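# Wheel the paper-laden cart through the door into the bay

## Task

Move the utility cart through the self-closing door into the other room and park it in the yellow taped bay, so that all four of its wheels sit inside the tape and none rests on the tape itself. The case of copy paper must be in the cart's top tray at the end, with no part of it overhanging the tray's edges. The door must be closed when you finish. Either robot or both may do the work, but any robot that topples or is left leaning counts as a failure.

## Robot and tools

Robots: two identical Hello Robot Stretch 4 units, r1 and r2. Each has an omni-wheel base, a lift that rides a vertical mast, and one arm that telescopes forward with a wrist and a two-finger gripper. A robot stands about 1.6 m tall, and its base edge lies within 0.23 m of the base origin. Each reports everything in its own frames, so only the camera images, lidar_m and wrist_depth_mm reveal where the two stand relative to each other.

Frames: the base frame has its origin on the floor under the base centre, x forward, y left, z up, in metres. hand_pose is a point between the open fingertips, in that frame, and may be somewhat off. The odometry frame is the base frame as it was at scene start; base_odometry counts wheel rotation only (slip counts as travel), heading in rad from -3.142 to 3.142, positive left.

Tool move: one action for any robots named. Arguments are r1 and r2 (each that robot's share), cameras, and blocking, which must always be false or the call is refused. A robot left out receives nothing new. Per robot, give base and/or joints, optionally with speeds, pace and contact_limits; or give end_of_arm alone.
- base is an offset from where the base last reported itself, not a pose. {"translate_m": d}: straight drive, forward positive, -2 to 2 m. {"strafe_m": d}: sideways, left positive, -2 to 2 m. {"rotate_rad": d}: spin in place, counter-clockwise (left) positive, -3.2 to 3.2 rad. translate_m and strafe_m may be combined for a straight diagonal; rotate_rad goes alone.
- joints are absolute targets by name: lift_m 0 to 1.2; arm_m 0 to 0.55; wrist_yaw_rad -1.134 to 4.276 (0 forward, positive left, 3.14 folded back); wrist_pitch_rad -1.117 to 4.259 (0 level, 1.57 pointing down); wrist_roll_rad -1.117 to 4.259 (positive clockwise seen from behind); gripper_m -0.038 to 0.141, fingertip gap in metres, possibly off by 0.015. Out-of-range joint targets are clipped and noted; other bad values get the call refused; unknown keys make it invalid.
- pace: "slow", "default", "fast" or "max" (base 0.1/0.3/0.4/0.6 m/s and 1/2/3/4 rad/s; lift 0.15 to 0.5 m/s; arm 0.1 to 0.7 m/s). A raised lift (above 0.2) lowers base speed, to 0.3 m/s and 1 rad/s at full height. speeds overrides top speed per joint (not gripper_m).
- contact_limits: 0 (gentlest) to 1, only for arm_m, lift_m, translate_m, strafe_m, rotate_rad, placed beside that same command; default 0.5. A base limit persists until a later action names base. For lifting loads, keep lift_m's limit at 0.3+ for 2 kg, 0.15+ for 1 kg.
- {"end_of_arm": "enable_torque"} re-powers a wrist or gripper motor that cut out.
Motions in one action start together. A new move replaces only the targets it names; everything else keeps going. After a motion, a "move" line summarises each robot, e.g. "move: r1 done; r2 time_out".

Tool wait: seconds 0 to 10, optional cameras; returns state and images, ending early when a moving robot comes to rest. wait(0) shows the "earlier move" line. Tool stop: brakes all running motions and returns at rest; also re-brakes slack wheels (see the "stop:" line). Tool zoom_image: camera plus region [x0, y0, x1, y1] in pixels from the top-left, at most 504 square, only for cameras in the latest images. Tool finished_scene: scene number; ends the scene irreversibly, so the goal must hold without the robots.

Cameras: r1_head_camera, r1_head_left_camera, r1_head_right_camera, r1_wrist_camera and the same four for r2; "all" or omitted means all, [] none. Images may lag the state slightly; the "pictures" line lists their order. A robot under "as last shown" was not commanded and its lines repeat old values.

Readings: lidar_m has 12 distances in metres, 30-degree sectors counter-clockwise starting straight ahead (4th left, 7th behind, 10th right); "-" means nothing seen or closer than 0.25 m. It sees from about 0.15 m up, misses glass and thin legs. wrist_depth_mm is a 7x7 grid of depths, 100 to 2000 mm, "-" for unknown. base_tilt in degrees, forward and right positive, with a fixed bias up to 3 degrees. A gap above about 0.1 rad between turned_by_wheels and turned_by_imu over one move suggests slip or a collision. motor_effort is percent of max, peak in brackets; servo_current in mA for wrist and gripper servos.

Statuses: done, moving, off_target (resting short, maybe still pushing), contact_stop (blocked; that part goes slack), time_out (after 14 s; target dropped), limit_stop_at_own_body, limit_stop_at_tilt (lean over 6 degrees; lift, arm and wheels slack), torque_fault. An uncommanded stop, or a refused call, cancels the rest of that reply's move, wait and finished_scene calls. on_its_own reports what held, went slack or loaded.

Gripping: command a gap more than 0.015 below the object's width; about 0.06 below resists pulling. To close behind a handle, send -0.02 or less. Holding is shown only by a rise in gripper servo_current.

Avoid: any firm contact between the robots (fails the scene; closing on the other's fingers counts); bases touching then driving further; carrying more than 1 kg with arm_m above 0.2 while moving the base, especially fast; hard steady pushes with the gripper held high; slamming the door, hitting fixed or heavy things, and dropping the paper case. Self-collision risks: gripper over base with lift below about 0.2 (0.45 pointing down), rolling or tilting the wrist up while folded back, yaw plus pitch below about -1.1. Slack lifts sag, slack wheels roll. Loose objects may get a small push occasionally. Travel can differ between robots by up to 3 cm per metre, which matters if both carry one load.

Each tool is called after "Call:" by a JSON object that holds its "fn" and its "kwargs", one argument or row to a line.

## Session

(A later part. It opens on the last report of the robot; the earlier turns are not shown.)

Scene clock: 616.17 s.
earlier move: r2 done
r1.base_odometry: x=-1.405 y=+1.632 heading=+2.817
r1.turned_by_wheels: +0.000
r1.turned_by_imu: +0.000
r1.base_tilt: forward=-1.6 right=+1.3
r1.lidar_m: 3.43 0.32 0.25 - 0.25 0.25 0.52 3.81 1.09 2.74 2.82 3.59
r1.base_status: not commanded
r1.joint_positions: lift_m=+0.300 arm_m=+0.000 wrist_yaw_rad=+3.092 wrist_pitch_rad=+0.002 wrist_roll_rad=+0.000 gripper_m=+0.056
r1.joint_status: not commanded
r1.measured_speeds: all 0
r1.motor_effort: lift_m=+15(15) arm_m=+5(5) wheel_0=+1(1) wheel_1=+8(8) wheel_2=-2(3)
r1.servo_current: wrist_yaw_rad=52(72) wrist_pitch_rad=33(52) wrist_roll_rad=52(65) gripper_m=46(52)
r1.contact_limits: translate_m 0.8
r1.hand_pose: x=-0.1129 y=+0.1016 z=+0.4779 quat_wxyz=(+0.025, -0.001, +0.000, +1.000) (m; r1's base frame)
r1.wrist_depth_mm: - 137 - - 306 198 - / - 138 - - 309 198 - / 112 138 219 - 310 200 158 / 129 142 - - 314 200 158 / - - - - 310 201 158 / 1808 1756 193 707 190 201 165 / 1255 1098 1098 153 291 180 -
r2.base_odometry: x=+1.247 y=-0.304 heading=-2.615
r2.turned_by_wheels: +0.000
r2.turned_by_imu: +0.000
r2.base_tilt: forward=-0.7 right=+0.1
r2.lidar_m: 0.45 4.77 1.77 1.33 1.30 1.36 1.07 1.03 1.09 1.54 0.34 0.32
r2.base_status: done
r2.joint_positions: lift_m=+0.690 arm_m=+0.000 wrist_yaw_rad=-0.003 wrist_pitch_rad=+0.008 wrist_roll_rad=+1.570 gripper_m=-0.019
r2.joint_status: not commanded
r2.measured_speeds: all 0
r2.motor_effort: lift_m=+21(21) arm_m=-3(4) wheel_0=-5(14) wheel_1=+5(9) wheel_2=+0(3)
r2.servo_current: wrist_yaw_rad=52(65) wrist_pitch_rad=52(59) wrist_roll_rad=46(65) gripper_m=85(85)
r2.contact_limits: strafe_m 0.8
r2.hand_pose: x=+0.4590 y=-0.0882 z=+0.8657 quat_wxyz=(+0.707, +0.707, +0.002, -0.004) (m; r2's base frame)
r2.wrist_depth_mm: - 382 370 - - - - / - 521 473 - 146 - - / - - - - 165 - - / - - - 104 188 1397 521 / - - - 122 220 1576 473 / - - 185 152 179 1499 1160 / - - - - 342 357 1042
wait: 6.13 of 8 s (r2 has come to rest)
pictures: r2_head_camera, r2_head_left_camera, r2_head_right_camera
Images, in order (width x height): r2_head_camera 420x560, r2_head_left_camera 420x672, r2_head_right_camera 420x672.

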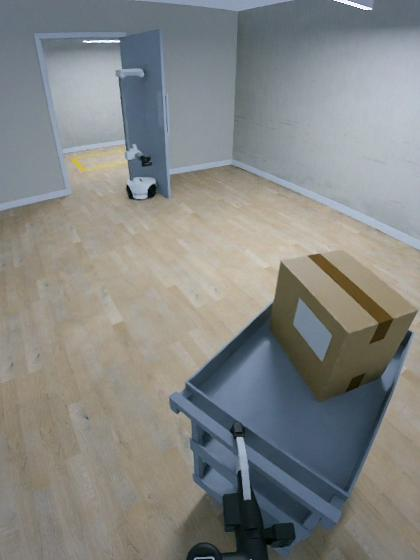

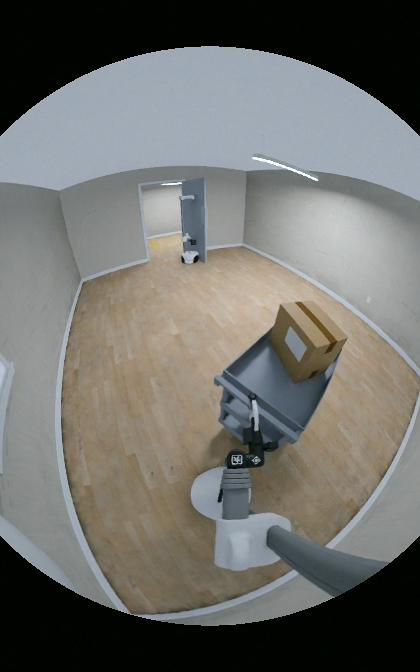

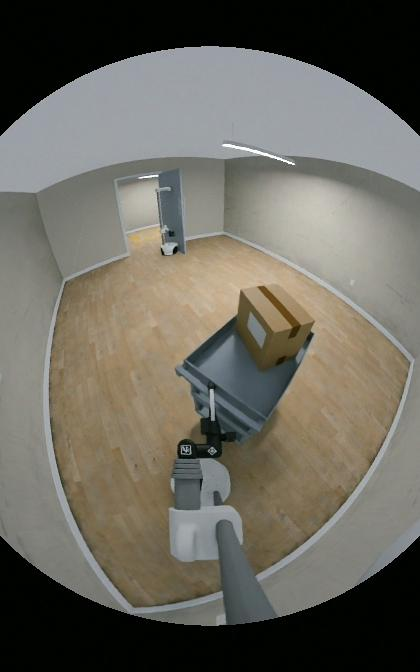

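Call:
{"fn": "move", "kwargs": {
  "r2": {"base":{"rotate_rad":-0.55},"pace":"slow","contact_limits":{"rotate_rad":0.8}},
  "blocking": false,
  "cameras": []
}}

Call:
{"fn": "wait", "kwargs": {
  "seconds": 4,
  "cameras": []
}}

Call:
{"fn": "move", "kwargs": {
  "r2": {"base":{"strafe_m":0.55},"pace":"slow","contact_limits":{"strafe_m":0.8}},
  "blocking": false,
  "cameras": []
}}

Call:
{"fn": "wait", "kwargs": {
  "seconds": 8,
  "cameras": ["r2_head_left_camera"]
}}

Call:
{"fn": "move", "kwargs": {
  "r2": {"base":{"rotate_rad":-0.55},"pace":"slow","contact_limits":{"rotate_rad":0.8}},
  "blocking": false,
  "cameras": []
}}

Call:
{"fn": "wait", "kwargs": {
  "seconds": 4,
  "cameras": ["r2_head_left_camera"]
}}

Scene clock: 627.00 s.
move: r2 moving
r1: as last shown
r1.turned_by_imu: -0.001
r1.base_tilt: forward=-1.6 right=+1.2
r1.lidar_m: 3.39 0.33 0.25 - 0.25 0.26 0.54 3.79 1.10 2.72 2.82 3.63
r1.servo_current: wrist_yaw_rad=39(65) wrist_pitch_rad=39(46) wrist_roll_rad=65(65) gripper_m=39(46)
r1.contact_limits: translate_m 0.8
r1.wrist_depth_mm: - 137 - - 304 197 - / - 138 - - 309 198 - / 112 138 218 - 310 200 158 / 129 143 - - 314 200 158 / - - - - 312 200 158 / 1756 1808 194 715 191 201 165 / 1255 1098 1118 153 290 181 -
r2.base_odometry: x=+1.247 y=-0.304 heading=-2.738
r2.turned_by_wheels: -0.124
r2.turned_by_imu: -0.118
r2.base_tilt: forward=-0.7 right=+0.0
r2.lidar_m: 0.44 4.12 2.11 1.38 1.29 1.33 1.11 1.03 1.05 1.32 0.42 0.35
r2.base_status: rotate_rad moving
r2.joint_positions: lift_m=+0.690 arm_m=+0.000 wrist_yaw_rad=+0.009 wrist_pitch_rad=+0.008 wrist_roll_rad=+1.570 gripper_m=-0.019
r2.joint_status: not commanded
r2.measured_speeds: translate_m=-0.001 strafe_m=+0.002 rotate_rad=-0.491 lift_m=+0.000 arm_m=+0.000 wrist_yaw_rad=+0.002 wrist_pitch_rad=+0.000 wrist_roll_rad=+0.000
r2.motor_effort: lift_m=+21(21) arm_m=-4(4) wheel_0=+13(16) wheel_1=+9(11) wheel_2=+13(13)
r2.servo_current: wrist_yaw_rad=65(65) wrist_pitch_rad=52(52) wrist_roll_rad=39(59) gripper_m=78(85)
r2.contact_limits: rotate_rad 0.8
r2.hand_pose: x=+0.4601 y=-0.0847 z=+0.8657 quat_wxyz=(+0.707, +0.707, +0.006, +0.001) (m; r2's base frame)
r2.wrist_depth_mm: - 349 355 - 145 - - / - 442 430 - 159 - - / - - 544 107 175 - - / - - - 116 194 559 - / - - - 133 218 1576 492 / - - - 153 178 1537 1182 / - - - - 332 332 345
pictures: none
No camera images: "cameras" was empty.

Scene clock: 628.27 s.
earlier move: r2 done
r1.base_odometry: x=-1.405 y=+1.632 heading=+2.817
r1.turned_by_wheels: +0.000
r1.turned_by_imu: +0.000
r1.base_tilt: forward=-1.6 right=+1.3
r1.lidar_m: 3.42 0.31 0.25 - 0.25 0.26 0.54 3.80 1.10 2.70 2.85 3.79
r1.base_status: not commanded
r1.joint_positions: lift_m=+0.300 arm_m=+0.000 wrist_yaw_rad=+3.092 wrist_pitch_rad=+0.002 wrist_roll_rad=+0.000 gripper_m=+0.056
r1.joint_status: not commanded
r1.measured_speeds: all 0
r1.motor_effort: lift_m=+15(15) arm_m=+5(5) wheel_0=+1(1) wheel_1=+8(8) wheel_2=-2(3)
r1.servo_current: wrist_yaw_rad=52(65) wrist_pitch_rad=33(52) wrist_roll_rad=52(65) gripper_m=39(46)
r1.contact_limits: translate_m 0.8
r1.hand_pose: x=-0.1129 y=+0.1016 z=+0.4779 quat_wxyz=(+0.025, -0.001, +0.000, +1.000) (m; r1's base frame)
r1.wrist_depth_mm: - 137 - - 306 197 - / - 137 - - 309 199 - / 112 138 218 - 312 199 158 / 129 142 - - 312 200 158 / - - - - 314 200 158 / 1661 1756 195 715 191 200 164 / 1229 1118 1098 153 290 180 -
r2.base_odometry: x=+1.247 y=-0.304 heading=+3.120
r2.turned_by_wheels: -0.425
r2.turned_by_imu: -0.413
r2.base_tilt: forward=-0.6 right=+0.1
r2.lidar_m: 0.34 0.38 4.79 1.86 1.34 1.29 1.36 1.08 1.01 1.07 1.47 0.44
r2.base_status: done
r2.joint_positions: lift_m=+0.690 arm_m=+0.000 wrist_yaw_rad=+0.000 wrist_pitch_rad=+0.008 wrist_roll_rad=+1.570 gripper_m=-0.019
r2.joint_status: not commanded
r2.measured_speeds: all 0
r2.motor_effort: lift_m=+21(21) arm_m=-4(4) wheel_0=+4(16) wheel_1=+4(11) wheel_2=+6(13)
r2.servo_current: wrist_yaw_rad=52(72) wrist_pitch_rad=46(59) wrist_roll_rad=33(78) gripper_m=72(85)
r2.contact_limits: rotate_rad 0.8
r2.hand_pose: x=+0.4593 y=-0.0873 z=+0.8657 quat_wxyz=(+0.707, +0.707, +0.003, -0.003) (m; r2's base frame)
r2.wrist_depth_mm: - - - 201 267 1618 1138 / - - - 194 257 1618 521 / - - - 188 249 788 - / - - 477 182 243 - - / - - 488 178 237 820 - / - - 186 172 180 - - / - - 544 - 226 - -
wait: 1.27 of 4 s (r2 has come to rest)
pictures: none
No camera images: "cameras" was empty.

Scene clock: 628.77 s.
move: r2 moving
r1: as last shown
r1.lidar_m: 3.42 0.31 0.25 - 0.25 0.25 0.53 3.80 1.09 2.73 2.83 3.72
r1.motor_effort: lift_m=+15(15) arm_m=+5(5) wheel_0=+1(1) wheel_1=+8(8) wheel_2=-2(2)
r1.servo_current: wrist_yaw_rad=65(65) wrist_pitch_rad=33(46) wrist_roll_rad=65(65) gripper_m=39(46)
r1.contact_limits: translate_m 0.8
r1.wrist_depth_mm: - 137 - - 306 196 - / - 137 - - 309 198 - / 112 138 219 - 310 199 158 / 129 142 - - 315 200 158 / - - - - 312 200 158 / 1756 1808 193 707 190 201 165 / 1229 1098 1118 153 290 180 -
r2.base_odometry: x=+1.247 y=-0.319 heading=+3.120
r2.turned_by_wheels: +0.000
r2.turned_by_imu: +0.000
r2.base_tilt: forward=-0.6 right=+0.1
r2.lidar_m: 0.36 0.39 4.76 1.86 1.32 1.29 1.35 1.09 1.04 1.09 1.49 0.44
r2.base_status: strafe_m moving
r2.joint_positions: lift_m=+0.690 arm_m=+0.000 wrist_yaw_rad=+0.000 wrist_pitch_rad=+0.008 wrist_roll_rad=+1.570 gripper_m=-0.019
r2.joint_status: not commanded
r2.measured_speeds: translate_m=+0.000 strafe_m=+0.056 rotate_rad=-0.002 lift_m=+0.000 arm_m=+0.000 wrist_yaw_rad=+0.000 wrist_pitch_rad=+0.000 wrist_roll_rad=+0.000
r2.motor_effort: lift_m=+21(21) arm_m=-4(4) wheel_0=-7(10) wheel_1=+7(9) wheel_2=+0(5)
r2.servo_current: wrist_yaw_rad=52(59) wrist_pitch_rad=52(59) wrist_roll_rad=39(59) gripper_m=72(85)
r2.contact_limits: strafe_m 0.8
r2.hand_pose: x=+0.4593 y=-0.0873 z=+0.8657 quat_wxyz=(+0.707, +0.707, +0.003, -0.003) (m; r2's base frame)
r2.wrist_depth_mm: - - - 200 266 1618 1138 / - - - 194 257 1661 492 / - - - 187 250 798 - / - - 477 183 243 - - / - - 484 178 236 831 - / - - 186 172 180 - - / - - 549 - 227 - -
pictures: none
No camera images: "cameras" was empty.

Scene clock: 634.90 s.
earlier move: r2 done
r1.base_odometry: x=-1.405 y=+1.632 heading=+2.817
r1.turned_by_wheels: +0.000
r1.turned_by_imu: +0.000
r1.base_tilt: forward=-1.6 right=+1.3
r1.lidar_m: 3.43 0.32 0.25 - 0.25 0.25 0.52 3.79 1.08 2.73 2.85 3.45
r1.base_status: not commanded
r1.joint_positions: lift_m=+0.300 arm_m=+0.000 wrist_yaw_rad=+3.092 wrist_pitch_rad=+0.002 wrist_roll_rad=+0.000 gripper_m=+0.056
r1.joint_status: not commanded
r1.measured_speeds: all 0
r1.motor_effort: lift_m=+15(15) arm_m=+5(5) wheel_0=+1(1) wheel_1=+8(8) wheel_2=-2(3)
r1.servo_current: wrist_yaw_rad=33(78) wrist_pitch_rad=39(52) wrist_roll_rad=46(72) gripper_m=39(52)
r1.contact_limits: translate_m 0.8
r1.hand_pose: x=-0.1129 y=+0.1016 z=+0.4779 quat_wxyz=(+0.025, -0.001, +0.000, +1.000) (m; r1's base frame)
r1.wrist_depth_mm: - 137 - - 306 197 - / - 137 - - 309 198 - / 112 138 219 - 310 199 158 / 129 142 - - 312 200 158 / - - - - 314 200 159 / 1756 1756 193 707 191 200 165 / 1229 1078 1118 153 290 181 -
r2.base_odometry: x=+1.235 y=-0.854 heading=+3.120
r2.turned_by_wheels: +0.000
r2.turned_by_imu: -0.001
r2.base_tilt: forward=-0.7 right=+0.0
r2.lidar_m: 0.45 3.78 4.11 1.47 1.03 1.00 1.09 1.47 1.49 1.58 0.35 0.33
r2.base_status: done
r2.joint_positions: lift_m=+0.690 arm_m=+0.000 wrist_yaw_rad=-0.003 wrist_pitch_rad=+0.008 wrist_roll_rad=+1.570 gripper_m=-0.019
r2.joint_status: not commanded
r2.measured_speeds: all 0
r2.motor_effort: lift_m=+21(21) arm_m=-4(4) wheel_0=-4(14) wheel_1=+4(9) wheel_2=+0(5)
r2.servo_current: wrist_yaw_rad=52(59) wrist_pitch_rad=52(59) wrist_roll_rad=52(72) gripper_m=72(91)
r2.contact_limits: strafe_m 0.8
r2.hand_pose: x=+0.4591 y=-0.0882 z=+0.8657 quat_wxyz=(+0.707, +0.707, +0.002, -0.004) (m; r2's base frame)
r2.wrist_depth_mm: - 359 377 - 136 - - / - 473 455 - 151 - - / - - 603 - 174 - - / - - - 108 191 554 - / - - - 127 220 1576 488 / - - 185 150 180 1537 1160 / - - - - 338 343 353
wait: 6.13 of 8 s (r2 has come to rest)
pictures: r2_head_left_camera
Images, in order (width x height): r2_head_left_camera 420x672.

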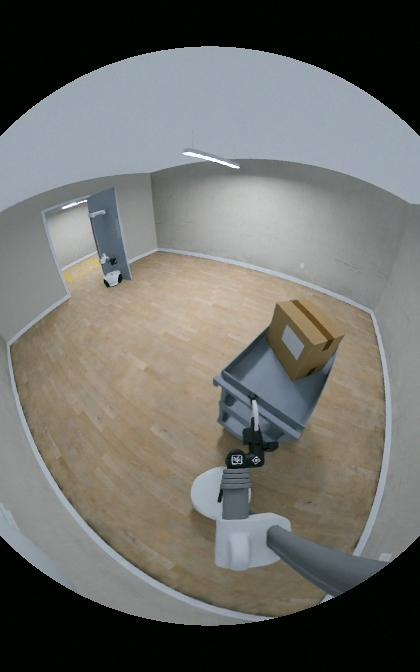

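Scene clock: 635.40 s.
move: r2 moving
r1: as last shown
r1.lidar_m: 3.43 0.34 0.25 - 0.25 0.25 0.55 3.81 1.11 2.72 2.84 3.46
r1.motor_effort: lift_m=+15(15) arm_m=+5(5) wheel_0=+1(1) wheel_1=+8(8) wheel_2=-2(2)
r1.servo_current: wrist_yaw_rad=33(59) wrist_pitch_rad=39(46) wrist_roll_rad=65(65) gripper_m=46(46)
r1.contact_limits: translate_m 0.8
r1.wrist_depth_mm: - 137 - - 304 197 - / - 138 - - 307 198 - / 112 138 218 - 310 199 158 / 129 142 - - 314 200 158 / - - - - 314 200 158 / 1756 1808 193 707 190 200 164 / 1229 1098 1118 153 291 180 -
r2.base_odometry: x=+1.235 y=-0.854 heading=+2.996
r2.turned_by_wheels: -0.124
r2.turned_by_imu: -0.120
r2.base_tilt: forward=-0.7 right=+0.1
r2.lidar_m: 0.45 3.78 3.99 1.73 1.12 0.99 1.04 1.34 1.50 1.52 1.93 0.38
r2.base_status: rotate_rad moving
r2.joint_positions: lift_m=+0.690 arm_m=+0.000 wrist_yaw_rad=+0.009 wrist_pitch_rad=+0.008 wrist_roll_rad=+1.570 gripper_m=-0.019
r2.joint_status: not commanded
r2.measured_speeds: translate_m=-0.001 strafe_m=-0.001 rotate_rad=-0.486 lift_m=+0.000 arm_m=+0.000 wrist_yaw_rad=+0.001 wrist_pitch_rad=+0.000 wrist_roll_rad=+0.000
r2.motor_effort: lift_m=+21(21) arm_m=-4(4) wheel_0=+13(15) wheel_1=+10(10) wheel_2=+12(12)
r2.servo_current: wrist_yaw_rad=52(59) wrist_pitch_rad=52(52) wrist_roll_rad=52(59) gripper_m=78(85)
r2.contact_limits: rotate_rad 0.8
r2.hand_pose: x=+0.4601 y=-0.0848 z=+0.8657 quat_wxyz=(+0.707, +0.707, +0.006, +0.000) (m; r2's base frame)
r2.wrist_depth_mm: - 355 357 - 149 - - / - 415 421 103 163 - - / - - 530 109 178 - - / - - - 124 198 - - / - - - 137 220 1576 488 / - - - 158 178 1576 459 / - - - - 332 338 1098
pictures: none
No camera images: "cameras" was empty.

Scene clock: 636.67 s.
earlier move: r2 done
r1.base_odometry: x=-1.405 y=+1.632 heading=+2.817
r1.turned_by_wheels: +0.000
r1.turned_by_imu: +0.000
r1.base_tilt: forward=-1.5 right=+1.3
r1.lidar_m: 3.44 0.33 0.25 - 0.25 0.25 0.54 3.80 1.09 2.73 2.85 3.56
r1.base_status: not commanded
r1.joint_positions: lift_m=+0.300 arm_m=+0.000 wrist_yaw_rad=+3.092 wrist_pitch_rad=+0.002 wrist_roll_rad=+0.000 gripper_m=+0.056
r1.joint_status: not commanded
r1.measured_speeds: all 0
r1.motor_effort: lift_m=+15(15) arm_m=+5(5) wheel_0=+1(1) wheel_1=+8(8) wheel_2=-2(2)
r1.servo_current: wrist_yaw_rad=46(65) wrist_pitch_rad=46(52) wrist_roll_rad=39(65) gripper_m=39(52)
r1.contact_limits: translate_m 0.8
r1.hand_pose: x=-0.1129 y=+0.1016 z=+0.4779 quat_wxyz=(+0.025, -0.001, +0.000, +1.000) (m; r1's base frame)
r1.wrist_depth_mm: - 137 - - 307 196 - / - 138 - - 309 199 - / 112 138 219 - 310 200 158 / 129 142 - - 310 200 158 / - - - - 314 200 158 / 1756 1756 193 707 191 200 164 / 1255 1118 1138 154 291 181 -
r2.base_odometry: x=+1.235 y=-0.854 heading=+2.571
r2.turned_by_wheels: -0.425
r2.turned_by_imu: -0.413
r2.base_tilt: forward=-0.7 right=+0.0
r2.lidar_m: 0.35 0.36 3.78 4.30 1.52 1.07 1.00 1.07 1.45 1.50 1.57 0.46
r2.base_status: done
r2.joint_positions: lift_m=+0.690 arm_m=+0.000 wrist_yaw_rad=+0.000 wrist_pitch_rad=+0.008 wrist_roll_rad=+1.570 gripper_m=-0.019
r2.joint_status: not commanded
r2.measured_speeds: all 0
r2.motor_effort: lift_m=+21(21) arm_m=-4(5) wheel_0=+3(18) wheel_1=+5(10) wheel_2=+5(15)
r2.servo_current: wrist_yaw_rad=59(65) wrist_pitch_rad=52(52) wrist_roll_rad=39(59) gripper_m=78(85)
r2.contact_limits: rotate_rad 0.8
r2.hand_pose: x=+0.4593 y=-0.0875 z=+0.8657 quat_wxyz=(+0.707, +0.707, +0.003, -0.003) (m; r2's base frame)
r2.wrist_depth_mm: - - - 205 272 1499 1118 / - - - 198 263 1618 496 / - - - 190 254 820 - / - - 512 184 246 - - / - - 480 179 236 820 - / - - 187 172 179 - - / - - 535 - 224 - -
wait: 1.27 of 4 s (r2 has come to rest)
pictures: r2_head_left_camera
Images, in order (width x height): r2_head_left_camera 420x672.

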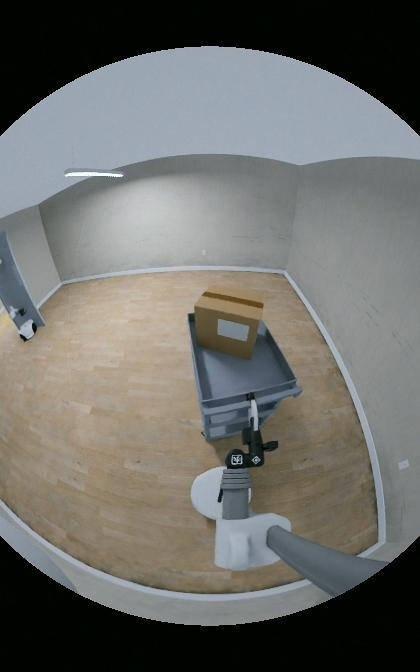

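Call:
{"fn": "move", "kwargs": {
  "r2": {"base":{"translate_m":0.45},"pace":"slow","contact_limits":{"translate_m":0.8}},
  "blocking": false,
  "cameras": []
}}

Call:
{"fn": "wait", "kwargs": {
  "seconds": 8,
  "cameras": ["r2_head_left_camera"]
}}

Scene clock: 650.27 s.
move: r2 moving
r1: as last shown
r1.turned_by_imu: -0.001
r1.base_tilt: forward=-1.6 right=+1.3
r1.lidar_m: 3.42 0.33 0.25 - 0.25 0.26 0.55 3.78 1.09 2.72 2.85 3.51
r1.motor_effort: lift_m=+15(15) arm_m=+5(5) wheel_0=+1(1) wheel_1=+8(8) wheel_2=-2(3)
r1.servo_current: wrist_yaw_rad=52(72) wrist_pitch_rad=39(52) wrist_roll_rad=46(65) gripper_m=39(46)
r1.contact_limits: translate_m 0.8
r1.wrist_depth_mm: - 137 - - 306 196 - / - 138 - - 309 198 - / 112 138 218 - 312 200 158 / 129 143 - - 314 200 158 / - - - - 312 200 158 / 1756 1661 193 707 191 200 165 / 1229 1098 1118 153 290 181 -
r2.base_odometry: x=+1.225 y=-0.847 heading=+2.571
r2.turned_by_wheels: +0.000
r2.turned_by_imu: +0.002
r2.base_tilt: forward=-0.7 right=+0.0
r2.lidar_m: 0.35 0.38 3.79 4.29 1.55 1.06 1.00 1.09 1.43 1.50 1.58 0.46
r2.base_status: translate_m moving
r2.joint_positions: lift_m=+0.690 arm_m=+0.000 wrist_yaw_rad=-0.001 wrist_pitch_rad=+0.008 wrist_roll_rad=+1.570 gripper_m=-0.019
r2.joint_status: not commanded
r2.measured_speeds: translate_m=+0.049 strafe_m=+0.000 rotate_rad=-0.002 lift_m=+0.000 arm_m=+0.000 wrist_yaw_rad=-0.001 wrist_pitch_rad=+0.000 wrist_roll_rad=+0.000
r2.motor_effort: lift_m=+21(21) arm_m=-4(4) wheel_0=+11(11) wheel_1=+7(8) wheel_2=-13(14)
r2.servo_current: wrist_yaw_rad=59(59) wrist_pitch_rad=39(59) wrist_roll_rad=52(59) gripper_m=78(85)
r2.contact_limits: translate_m 0.8
r2.hand_pose: x=+0.4592 y=-0.0876 z=+0.8657 quat_wxyz=(+0.707, +0.707, +0.003, -0.003) (m; r2's base frame)
r2.wrist_depth_mm: - - - 209 278 1537 1042 / - - - 200 266 1661 496 / - - - 191 254 1576 - / - - 530 185 245 - - / - - 477 180 237 820 - / - - 185 171 180 - - / - - 525 - 223 - -
pictures: none
No camera images: "cameras" was empty.

Scene clock: 655.57 s.
earlier move: r2 done
r1.base_odometry: x=-1.405 y=+1.632 heading=+2.817
r1.turned_by_wheels: +0.000
r1.turned_by_imu: +0.000
r1.base_tilt: forward=-1.6 right=+1.3
r1.lidar_m: 3.40 0.32 0.25 - 0.25 0.25 0.56 3.80 1.10 2.72 2.85 3.61
r1.base_status: not commanded
r1.joint_positions: lift_m=+0.300 arm_m=+0.000 wrist_yaw_rad=+3.092 wrist_pitch_rad=+0.002 wrist_roll_rad=+0.000 gripper_m=+0.056
r1.joint_status: not commanded
r1.measured_speeds: all 0
r1.motor_effort: lift_m=+15(15) arm_m=+5(5) wheel_0=+1(1) wheel_1=+7(8) wheel_2=-2(3)
r1.servo_current: wrist_yaw_rad=52(72) wrist_pitch_rad=39(52) wrist_roll_rad=33(72) gripper_m=46(52)
r1.contact_limits: translate_m 0.8
r1.hand_pose: x=-0.1129 y=+0.1016 z=+0.4779 quat_wxyz=(+0.025, -0.001, +0.000, +1.000) (m; r1's base frame)
r1.wrist_depth_mm: - 137 - - 306 197 - / - 138 - - 309 199 - / 112 138 217 - 310 199 158 / 129 143 - - 314 200 158 / - - - - 314 201 158 / 1756 1756 193 707 191 201 165 / 1229 1098 1138 154 290 180 -
r2.base_odometry: x=+0.857 y=-0.611 heading=+2.571
r2.turned_by_wheels: +0.000
r2.turned_by_imu: -0.001
r2.base_tilt: forward=-0.7 right=+0.1
r2.lidar_m: 0.35 0.38 3.63 3.87 2.17 1.54 1.47 1.53 1.56 1.48 1.54 0.45
r2.base_status: done
r2.joint_positions: lift_m=+0.690 arm_m=+0.000 wrist_yaw_rad=-0.003 wrist_pitch_rad=+0.008 wrist_roll_rad=+1.570 gripper_m=-0.019
r2.joint_status: not commanded
r2.measured_speeds: all 0
r2.motor_effort: lift_m=+21(21) arm_m=-4(4) wheel_0=+2(11) wheel_1=+5(8) wheel_2=-6(14)
r2.servo_current: wrist_yaw_rad=46(59) wrist_pitch_rad=46(59) wrist_roll_rad=46(65) gripper_m=85(85)
r2.contact_limits: translate_m 0.8
r2.hand_pose: x=+0.4591 y=-0.0882 z=+0.8657 quat_wxyz=(+0.707, +0.707, +0.002, -0.004) (m; r2's base frame)
r2.wrist_depth_mm: - - - 204 271 1576 1118 / - - - 196 263 1618 500 / - - - 189 251 820 - / - - 504 183 244 - - / - - 480 178 236 831 - / - - 186 171 181 - - / - - 535 - 224 - -
wait: 5.30 of 8 s (r2 has come to rest)
pictures: r2_head_left_camera
Images, in order (width x height): r2_head_left_camera 420x672.

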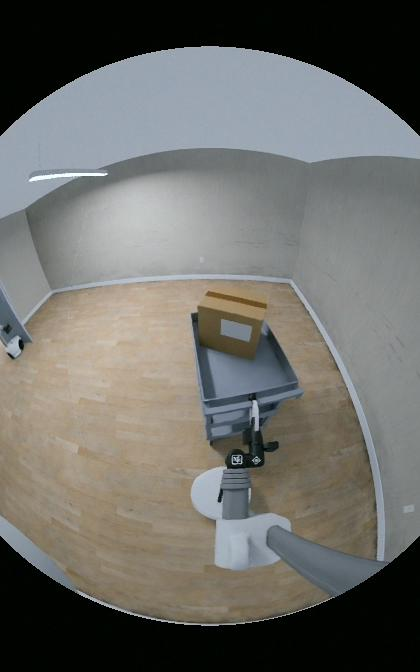

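Call:
{"fn": "move", "kwargs": {
  "r2": {"base":{"strafe_m":0.55},"pace":"slow","contact_limits":{"strafe_m":0.8}},
  "blocking": false,
  "cameras": []
}}

Call:
{"fn": "wait", "kwargs": {
  "seconds": 8,
  "cameras": []
}}

Call:
{"fn": "move", "kwargs": {
  "r2": {"base":{"rotate_rad":-0.55},"pace":"slow","contact_limits":{"rotate_rad":0.8}},
  "blocking": false,
  "cameras": []
}}

Call:
{"fn": "wait", "kwargs": {
  "seconds": 4,
  "cameras": ["r2_head_left_camera"]
}}

Call:
{"fn": "move", "kwargs": {
  "r2": {"base":{"strafe_m":0.55},"pace":"slow","contact_limits":{"strafe_m":0.8}},
  "blocking": false,
  "cameras": []
}}

Call:
{"fn": "wait", "kwargs": {
  "seconds": 8,
  "cameras": []
}}

Call:
{"fn": "move", "kwargs": {
  "r2": {"base":{"rotate_rad":-0.55},"pace":"slow","contact_limits":{"rotate_rad":0.8}},
  "blocking": false,
  "cameras": []
}}

Call:
{"fn": "wait", "kwargs": {
  "seconds": 4,
  "cameras": ["r2_head_left_camera","r2_head_right_camera"]
}}

Scene clock: 665.97 s.
move: r2 moving
r1: as last shown
r1.turned_by_imu: -0.001
r1.lidar_m: 3.40 0.34 0.25 - 0.25 0.25 0.54 3.78 1.08 2.72 2.83 3.60
r1.motor_effort: lift_m=+15(15) arm_m=+5(5) wheel_0=+1(1) wheel_1=+8(8) wheel_2=-2(2)
r1.servo_current: wrist_yaw_rad=52(59) wrist_pitch_rad=52(52) wrist_roll_rad=33(59) gripper_m=39(46)
r1.contact_limits: translate_m 0.8
r1.wrist_depth_mm: - 137 - - 306 197 - / - 137 - - 309 198 - / 112 138 217 - 310 199 158 / 129 143 - - 312 199 158 / - - - - 314 201 158 / 1756 1708 194 715 191 200 165 / 1229 1098 1118 153 290 180 -
r2.base_odometry: x=+0.849 y=-0.623 heading=+2.571
r2.turned_by_wheels: +0.000
r2.turned_by_imu: +0.001
r2.base_tilt: forward=-0.7 right=+0.1
r2.lidar_m: 0.34 0.38 3.63 4.27 2.19 1.56 1.47 1.54 1.58 1.50 1.55 0.45
r2.base_status: strafe_m moving
r2.joint_positions: lift_m=+0.690 arm_m=+0.000 wrist_yaw_rad=-0.003 wrist_pitch_rad=+0.008 wrist_roll_rad=+1.570 gripper_m=-0.019
r2.joint_status: not commanded
r2.measured_speeds: translate_m=+0.000 strafe_m=+0.056 rotate_rad=+0.000 lift_m=+0.000 arm_m=+0.000 wrist_yaw_rad=+0.000 wrist_pitch_rad=+0.000 wrist_roll_rad=+0.000
r2.motor_effort: lift_m=+21(21) arm_m=-4(4) wheel_0=-14(14) wheel_1=+8(9) wheel_2=+0(5)
r2.servo_current: wrist_yaw_rad=39(52) wrist_pitch_rad=46(59) wrist_roll_rad=39(65) gripper_m=78(78)
r2.contact_limits: strafe_m 0.8
r2.hand_pose: x=+0.4590 y=-0.0883 z=+0.8657 quat_wxyz=(+0.707, +0.707, +0.002, -0.004) (m; r2's base frame)
r2.wrist_depth_mm: - - - 201 267 1618 1138 / - - - 194 257 1661 496 / - - - 187 250 768 - / - - 488 182 243 - - / - - 484 178 236 831 - / - - 186 171 180 - - / - - 539 - 224 - -
pictures: none
No camera images: "cameras" was empty.

Scene clock: 672.10 s.
earlier move: r2 done
r1.base_odometry: x=-1.405 y=+1.632 heading=+2.817
r1.turned_by_wheels: +0.000
r1.turned_by_imu: +0.000
r1.base_tilt: forward=-1.5 right=+1.3
r1.lidar_m: 3.11 0.33 0.25 - 0.25 0.26 0.51 3.80 1.09 2.74 2.85 3.11
r1.base_status: not commanded
r1.joint_positions: lift_m=+0.300 arm_m=+0.000 wrist_yaw_rad=+3.092 wrist_pitch_rad=+0.002 wrist_roll_rad=+0.000 gripper_m=+0.056
r1.joint_status: not commanded
r1.measured_speeds: all 0
r1.motor_effort: lift_m=+15(15) arm_m=+5(5) wheel_0=+1(1) wheel_1=+8(8) wheel_2=-2(3)
r1.servo_current: wrist_yaw_rad=46(72) wrist_pitch_rad=52(52) wrist_roll_rad=52(72) gripper_m=33(52)
r1.contact_limits: translate_m 0.8
r1.hand_pose: x=-0.1129 y=+0.1016 z=+0.4779 quat_wxyz=(+0.025, -0.001, +0.000, +1.000) (m; r1's base frame)
r1.wrist_depth_mm: - 137 - - 304 197 - / - 138 - - 310 199 - / 112 138 219 - 310 200 158 / 129 142 - - 314 200 157 / - - - - 314 201 158 / 1708 1756 194 707 191 200 165 / 1255 1098 1118 153 290 181 -
r2.base_odometry: x=+0.560 y=-1.073 heading=+2.571
r2.turned_by_wheels: +0.000
r2.turned_by_imu: +0.000
r2.base_tilt: forward=-0.7 right=+0.1
r2.lidar_m: 0.45 3.37 3.09 3.74 2.18 1.57 1.47 1.52 2.09 2.03 0.33 0.33
r2.base_status: done
r2.joint_positions: lift_m=+0.690 arm_m=+0.000 wrist_yaw_rad=-0.003 wrist_pitch_rad=+0.008 wrist_roll_rad=+1.570 gripper_m=-0.019
r2.joint_status: not commanded
r2.measured_speeds: all 0
r2.motor_effort: lift_m=+21(21) arm_m=-4(4) wheel_0=-6(14) wheel_1=+3(9) wheel_2=+0(5)
r2.servo_current: wrist_yaw_rad=52(65) wrist_pitch_rad=52(59) wrist_roll_rad=52(65) gripper_m=78(85)
r2.contact_limits: strafe_m 0.8
r2.hand_pose: x=+0.4590 y=-0.0883 z=+0.8657 quat_wxyz=(+0.707, +0.707, +0.002, -0.004) (m; r2's base frame)
r2.wrist_depth_mm: - 368 364 - 135 - - / - 466 449 - 152 - - / - - 591 - 174 - - / - - - 109 193 564 - / - - - 128 220 1576 473 / - - 185 151 179 1618 1182 / - - - - 343 349 351
wait: 6.13 of 8 s (r2 has come to rest)
pictures: none
No camera images: "cameras" was empty.

Scene clock: 672.60 s.
move: r2 moving
r1: as last shown
r1.base_tilt: forward=-1.6 right=+1.3
r1.lidar_m: 3.11 0.31 0.25 - 0.25 0.25 0.54 3.78 1.10 2.71 2.83 3.09
r1.motor_effort: lift_m=+15(15) arm_m=+5(5) wheel_0=+1(1) wheel_1=+8(8) wheel_2=-2(2)
r1.servo_current: wrist_yaw_rad=59(65) wrist_pitch_rad=39(52) wrist_roll_rad=59(65) gripper_m=39(52)
r1.contact_limits: translate_m 0.8
r1.wrist_depth_mm: - 137 - - 304 197 - / - 137 - - 310 198 - / 112 138 219 - 310 199 158 / 129 143 - - 314 200 158 / - - - - 314 200 158 / 1808 1756 195 715 190 200 165 / 1255 1118 1118 153 290 181 -
r2.base_odometry: x=+0.560 y=-1.073 heading=+2.447
r2.turned_by_wheels: -0.124
r2.turned_by_imu: -0.120
r2.base_tilt: forward=-0.7 right=+0.1
r2.lidar_m: 0.43 3.27 3.11 3.10 2.55 1.64 1.46 1.47 1.87 2.04 2.07 0.36
r2.base_status: rotate_rad moving
r2.joint_positions: lift_m=+0.690 arm_m=+0.000 wrist_yaw_rad=+0.008 wrist_pitch_rad=+0.008 wrist_roll_rad=+1.570 gripper_m=-0.019
r2.joint_status: not commanded
r2.measured_speeds: translate_m=-0.001 strafe_m=-0.001 rotate_rad=-0.487 lift_m=+0.000 arm_m=+0.000 wrist_yaw_rad=+0.000 wrist_pitch_rad=+0.000 wrist_roll_rad=+0.000
r2.motor_effort: lift_m=+21(21) arm_m=-4(4) wheel_0=+14(14) wheel_1=+9(9) wheel_2=+12(13)
r2.servo_current: wrist_yaw_rad=65(72) wrist_pitch_rad=46(59) wrist_roll_rad=52(52) gripper_m=85(85)
r2.contact_limits: rotate_rad 0.8
r2.hand_pose: x=+0.4600 y=-0.0851 z=+0.8657 quat_wxyz=(+0.707, +0.707, +0.006, +0.000) (m; r2's base frame)
r2.wrist_depth_mm: - 359 362 - 151 - - / - 413 415 103 164 - - / - - 521 111 179 - - / - - - 126 198 - - / - - - 141 220 1576 500 / - - - 159 179 1537 462 / - - - - 334 342 1118
pictures: none
No camera images: "cameras" was empty.

Scene clock: 673.87 s.
earlier move: r2 done
r1.base_odometry: x=-1.405 y=+1.632 heading=+2.817
r1.turned_by_wheels: +0.000
r1.turned_by_imu: +0.000
r1.base_tilt: forward=-1.6 right=+1.3
r1.lidar_m: 3.27 0.34 0.25 - 0.25 0.26 0.57 3.79 1.10 2.72 2.83 3.10
r1.base_status: not commanded
r1.joint_positions: lift_m=+0.300 arm_m=+0.000 wrist_yaw_rad=+3.092 wrist_pitch_rad=+0.002 wrist_roll_rad=+0.000 gripper_m=+0.056
r1.joint_status: not commanded
r1.measured_speeds: all 0
r1.motor_effort: lift_m=+15(15) arm_m=+5(5) wheel_0=+1(2) wheel_1=+8(8) wheel_2=-2(3)
r1.servo_current: wrist_yaw_rad=39(65) wrist_pitch_rad=39(52) wrist_roll_rad=52(72) gripper_m=39(52)
r1.contact_limits: translate_m 0.8
r1.hand_pose: x=-0.1129 y=+0.1016 z=+0.4779 quat_wxyz=(+0.025, -0.001, +0.000, +1.000) (m; r1's base frame)
r1.wrist_depth_mm: - 137 - - 304 197 - / - 138 - - 307 198 - / 112 138 218 - 310 199 158 / 129 142 - - 310 200 158 / - - - - 312 201 158 / 1756 1756 193 707 191 200 165 / 1255 1098 1118 153 291 180 -
r2.base_odometry: x=+0.560 y=-1.073 heading=+2.022
r2.turned_by_wheels: -0.425
r2.turned_by_imu: -0.413
r2.base_tilt: forward=-0.7 right=+0.1
r2.lidar_m: 0.35 0.37 3.35 3.11 3.77 2.21 1.57 1.46 1.48 2.06 2.04 0.45
r2.base_status: done
r2.joint_positions: lift_m=+0.690 arm_m=+0.000 wrist_yaw_rad=+0.002 wrist_pitch_rad=+0.008 wrist_roll_rad=+1.570 gripper_m=-0.019
r2.joint_status: not commanded
r2.measured_speeds: all 0
r2.motor_effort: lift_m=+21(21) arm_m=-4(4) wheel_0=+5(14) wheel_1=+5(9) wheel_2=+7(14)
r2.servo_current: wrist_yaw_rad=46(72) wrist_pitch_rad=52(59) wrist_roll_rad=46(52) gripper_m=78(85)
r2.contact_limits: rotate_rad 0.8
r2.hand_pose: x=+0.4595 y=-0.0869 z=+0.8657 quat_wxyz=(+0.707, +0.707, +0.003, -0.002) (m; r2's base frame)
r2.wrist_depth_mm: - - - 206 274 1537 1042 / - - - 198 265 1661 525 / - - - 190 253 788 - / - - 525 185 245 - - / - - 480 179 237 831 - / - - 185 172 180 - - / - - 530 - 224 - -
wait: 1.27 of 4 s (r2 has come to rest)
pictures: r2_head_left_camera
Images, in order (width x height): r2_head_left_camera 420x672.

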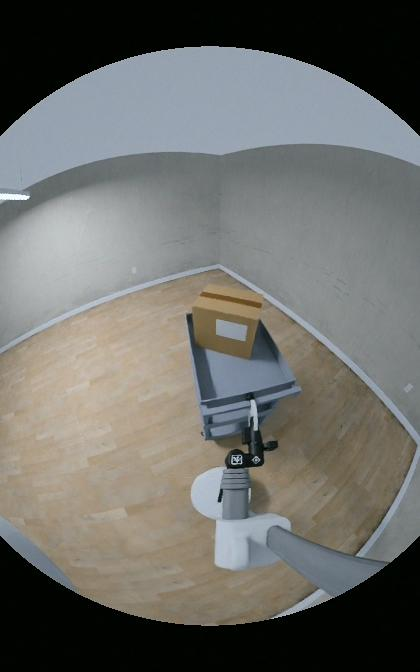

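Scene clock: 674.37 s.
move: r2 moving
r1: as last shown
r1.lidar_m: 3.26 0.31 0.25 - 0.25 0.26 0.52 3.77 1.10 2.73 2.86 3.10
r1.motor_effort: lift_m=+15(15) arm_m=+5(5) wheel_0=+1(1) wheel_1=+8(8) wheel_2=-2(2)
r1.servo_current: wrist_yaw_rad=46(72) wrist_pitch_rad=39(46) wrist_roll_rad=52(52) gripper_m=39(46)
r1.contact_limits: translate_m 0.8
r1.wrist_depth_mm: - 137 - - 306 197 - / - 137 - - 310 198 - / 112 138 218 - 309 200 158 / 129 142 - - 312 201 158 / - - - - 312 200 158 / 1756 1756 193 699 190 201 165 / 1229 1118 1138 153 290 180 -
r2.base_odometry: x=+0.547 y=-1.080 heading=+2.022
r2.turned_by_wheels: +0.000
r2.turned_by_imu: +0.000
r2.base_tilt: forward=-0.7 right=+0.1
r2.lidar_m: 0.36 0.38 3.33 3.10 3.73 2.27 1.60 1.46 1.52 2.05 2.05 0.45
r2.base_status: strafe_m moving
r2.joint_positions: lift_m=+0.690 arm_m=+0.000 wrist_yaw_rad=+0.001 wrist_pitch_rad=+0.008 wrist_roll_rad=+1.570 gripper_m=-0.019
r2.joint_status: not commanded
r2.measured_speeds: translate_m=+0.000 strafe_m=+0.055 rotate_rad=-0.001 lift_m=+0.000 arm_m=+0.000 wrist_yaw_rad=-0.012 wrist_pitch_rad=+0.000 wrist_roll_rad=+0.000
r2.motor_effort: lift_m=+21(21) arm_m=-4(4) wheel_0=-8(8) wheel_1=+8(10) wheel_2=+0(6)
r2.servo_current: wrist_yaw_rad=46(52) wrist_pitch_rad=52(59) wrist_roll_rad=52(52) gripper_m=72(78)
r2.contact_limits: strafe_m 0.8
r2.hand_pose: x=+0.4594 y=-0.0871 z=+0.8657 quat_wxyz=(+0.707, +0.707, +0.003, -0.002) (m; r2's base frame)
r2.wrist_depth_mm: - - - 207 276 1499 1042 / - - - 200 264 1661 496 / - - - 191 254 778 - / - - 535 185 246 - - / - - 477 179 236 820 - / - - 186 171 181 - - / - - 530 - 224 - -
pictures: none
No camera images: "cameras" was empty.

Scene clock: 680.50 s.
earlier move: r2 done
r1.base_odometry: x=-1.405 y=+1.632 heading=+2.817
r1.turned_by_wheels: +0.000
r1.turned_by_imu: +0.000
r1.base_tilt: forward=-1.6 right=+1.3
r1.lidar_m: 2.88 0.31 0.25 - 0.25 0.25 0.54 3.80 1.10 2.73 2.85 2.54
r1.base_status: not commanded
r1.joint_positions: lift_m=+0.300 arm_m=+0.000 wrist_yaw_rad=+3.092 wrist_pitch_rad=+0.002 wrist_roll_rad=+0.000 gripper_m=+0.056
r1.joint_status: not commanded
r1.measured_speeds: all 0
r1.motor_effort: lift_m=+15(15) arm_m=+5(5) wheel_0=+0(1) wheel_1=+8(8) wheel_2=-2(2)
r1.servo_current: wrist_yaw_rad=46(72) wrist_pitch_rad=46(52) wrist_roll_rad=52(65) gripper_m=39(52)
r1.contact_limits: translate_m 0.8
r1.hand_pose: x=-0.1129 y=+0.1016 z=+0.4779 quat_wxyz=(+0.025, -0.001, +0.000, +1.000) (m; r1's base frame)
r1.wrist_depth_mm: - 137 - - 307 196 - / - 137 - - 310 198 - / 112 138 218 - 310 199 158 / 129 142 - - 314 200 158 / - - - - 314 200 158 / 1756 1808 193 707 191 200 165 / 1229 1098 1118 153 290 181 -
r2.base_odometry: x=+0.065 y=-1.313 heading=+2.022
r2.turned_by_wheels: +0.000
r2.turned_by_imu: -0.001
r2.base_tilt: forward=-0.7 right=+0.0
r2.lidar_m: 0.44 2.94 3.00 2.57 2.62 2.72 1.90 1.76 1.83 2.44 0.38 0.36
r2.base_status: done
r2.joint_positions: lift_m=+0.690 arm_m=+0.000 wrist_yaw_rad=-0.004 wrist_pitch_rad=+0.008 wrist_roll_rad=+1.570 gripper_m=-0.019
r2.joint_status: not commanded
r2.measured_speeds: all 0
r2.motor_effort: lift_m=+21(21) arm_m=-4(4) wheel_0=-5(14) wheel_1=+4(10) wheel_2=+0(6)
r2.servo_current: wrist_yaw_rad=46(65) wrist_pitch_rad=46(59) wrist_roll_rad=39(59) gripper_m=85(85)
r2.contact_limits: strafe_m 0.8
r2.hand_pose: x=+0.4590 y=-0.0885 z=+0.8657 quat_wxyz=(+0.707, +0.707, +0.001, -0.004) (m; r2's base frame)
r2.wrist_depth_mm: - 357 353 - 148 - - / - 442 427 102 162 - - / - - 539 108 178 - - / - - - 124 198 - - / - - - 141 222 1576 504 / - - 185 161 179 1576 459 / - - - - 342 340 357
wait: 6.13 of 8 s (r2 has come to rest)
pictures: none
No camera images: "cameras" was empty.

Scene clock: 681.00 s.
move: r2 moving
r1: as last shown
r1.lidar_m: 2.89 0.35 0.25 - 0.25 0.25 0.54 3.79 1.08 2.71 2.84 2.55
r1.motor_effort: lift_m=+15(15) arm_m=+5(5) wheel_0=+1(1) wheel_1=+8(8) wheel_2=-2(2)
r1.servo_current: wrist_yaw_rad=52(65) wrist_pitch_rad=39(52) wrist_roll_rad=52(59) gripper_m=46(52)
r1.contact_limits: translate_m 0.8
r1.wrist_depth_mm: - 137 - - 306 196 - / - 138 - - 306 199 - / 112 138 220 - 310 199 157 / 129 143 - - 312 201 158 / - - - - 314 200 158 / 1756 1756 193 699 191 200 165 / 1255 1118 1138 153 291 181 -
r2.base_odometry: x=+0.065 y=-1.313 heading=+1.898
r2.turned_by_wheels: -0.124
r2.turned_by_imu: -0.120
r2.base_tilt: forward=-0.7 right=+0.1
r2.lidar_m: 0.41 2.97 3.00 2.58 2.59 3.17 1.97 1.79 1.78 2.18 2.51 0.37
r2.base_status: rotate_rad moving
r2.joint_positions: lift_m=+0.690 arm_m=+0.000 wrist_yaw_rad=+0.007 wrist_pitch_rad=+0.008 wrist_roll_rad=+1.570 gripper_m=-0.019
r2.joint_status: not commanded
r2.measured_speeds: translate_m=+0.000 strafe_m=+0.000 rotate_rad=-0.482 lift_m=+0.000 arm_m=+0.000 wrist_yaw_rad=+0.000 wrist_pitch_rad=+0.000 wrist_roll_rad=+0.000
r2.motor_effort: lift_m=+21(21) arm_m=-4(4) wheel_0=+15(16) wheel_1=+8(9) wheel_2=+11(12)
r2.servo_current: wrist_yaw_rad=46(52) wrist_pitch_rad=52(52) wrist_roll_rad=46(59) gripper_m=72(85)
r2.contact_limits: rotate_rad 0.8
r2.hand_pose: x=+0.4599 y=-0.0855 z=+0.8657 quat_wxyz=(+0.707, +0.707, +0.005, +0.000) (m; r2's base frame)
r2.wrist_depth_mm: - 389 392 104 160 - - / - 399 407 115 173 - - / - - 492 121 187 - - / - - 621 133 203 - - / - - - 148 222 1661 - / - - 186 163 178 1537 469 / - - - - 264 1708 1160
pictures: none
No camera images: "cameras" was empty.

Scene clock: 682.27 s.
earlier move: r2 done
r1.base_odometry: x=-1.405 y=+1.632 heading=+2.817
r1.turned_by_wheels: +0.000
r1.turned_by_imu: +0.000
r1.base_tilt: forward=-1.6 right=+1.3
r1.lidar_m: 2.96 0.33 0.25 - 0.25 0.25 0.53 3.80 1.08 2.73 2.83 2.56
r1.base_status: not commanded
r1.joint_positions: lift_m=+0.300 arm_m=+0.000 wrist_yaw_rad=+3.092 wrist_pitch_rad=+0.002 wrist_roll_rad=+0.000 gripper_m=+0.056
r1.joint_status: not commanded
r1.measured_speeds: all 0
r1.motor_effort: lift_m=+15(15) arm_m=+5(5) wheel_0=+1(1) wheel_1=+7(8) wheel_2=-2(2)
r1.servo_current: wrist_yaw_rad=33(65) wrist_pitch_rad=46(52) wrist_roll_rad=59(65) gripper_m=39(52)
r1.contact_limits: translate_m 0.8
r1.hand_pose: x=-0.1129 y=+0.1016 z=+0.4779 quat_wxyz=(+0.025, -0.001, +0.000, +1.000) (m; r1's base frame)
r1.wrist_depth_mm: - 137 - - 306 198 - / - 138 - - 309 198 - / 112 138 217 - 312 199 158 / 129 143 - - 312 200 158 / - - - - 312 200 158 / 1756 1756 193 707 192 200 164 / 1229 1118 1118 153 291 180 -
r2.base_odometry: x=+0.065 y=-1.313 heading=+1.473
r2.turned_by_wheels: -0.425
r2.turned_by_imu: -0.413
r2.base_tilt: forward=-0.7 right=+0.1
r2.lidar_m: 0.35 0.36 2.96 3.03 2.58 2.58 2.79 1.90 1.78 1.80 2.42 0.45
r2.base_status: done
r2.joint_positions: lift_m=+0.690 arm_m=+0.000 wrist_yaw_rad=+0.001 wrist_pitch_rad=+0.008 wrist_roll_rad=+1.570 gripper_m=-0.019
r2.joint_status: not commanded
r2.measured_speeds: all 0
r2.motor_effort: lift_m=+21(21) arm_m=-5(5) wheel_0=+4(16) wheel_1=+4(11) wheel_2=+7(12)
r2.servo_current: wrist_yaw_rad=46(65) wrist_pitch_rad=52(59) wrist_roll_rad=59(59) gripper_m=85(85)
r2.contact_limits: rotate_rad 0.8
r2.hand_pose: x=+0.4595 y=-0.0870 z=+0.8657 quat_wxyz=(+0.707, +0.707, +0.003, -0.002) (m; r2's base frame)
r2.wrist_depth_mm: - - - 223 300 307 314 / - - - 211 279 1661 1160 / - - - 200 265 1756 - / - - 654 190 250 778 - / - 488 473 182 240 820 - / - - 186 171 179 - - / - - 508 - 221 - -
wait: 1.27 of 4 s (r2 has come to rest)
pictures: r2_head_left_camera, r2_head_right_camera
Images, in order (width x height): r2_head_left_camera 420x672, r2_head_right_camera 420x672.

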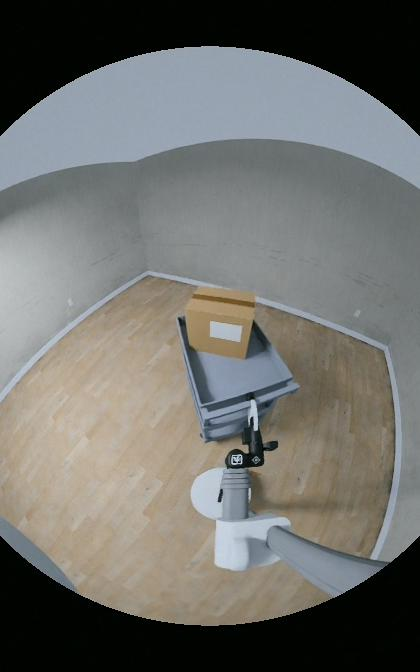

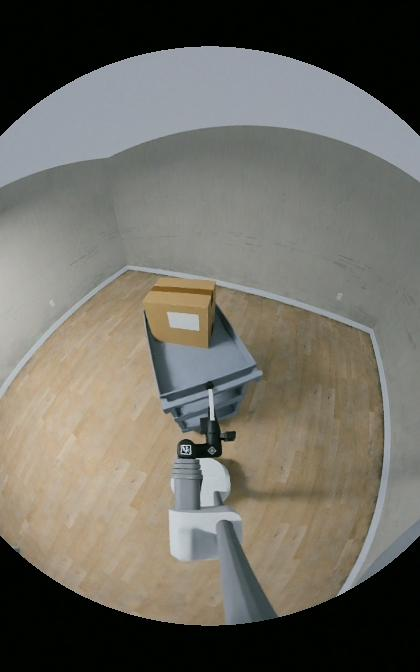

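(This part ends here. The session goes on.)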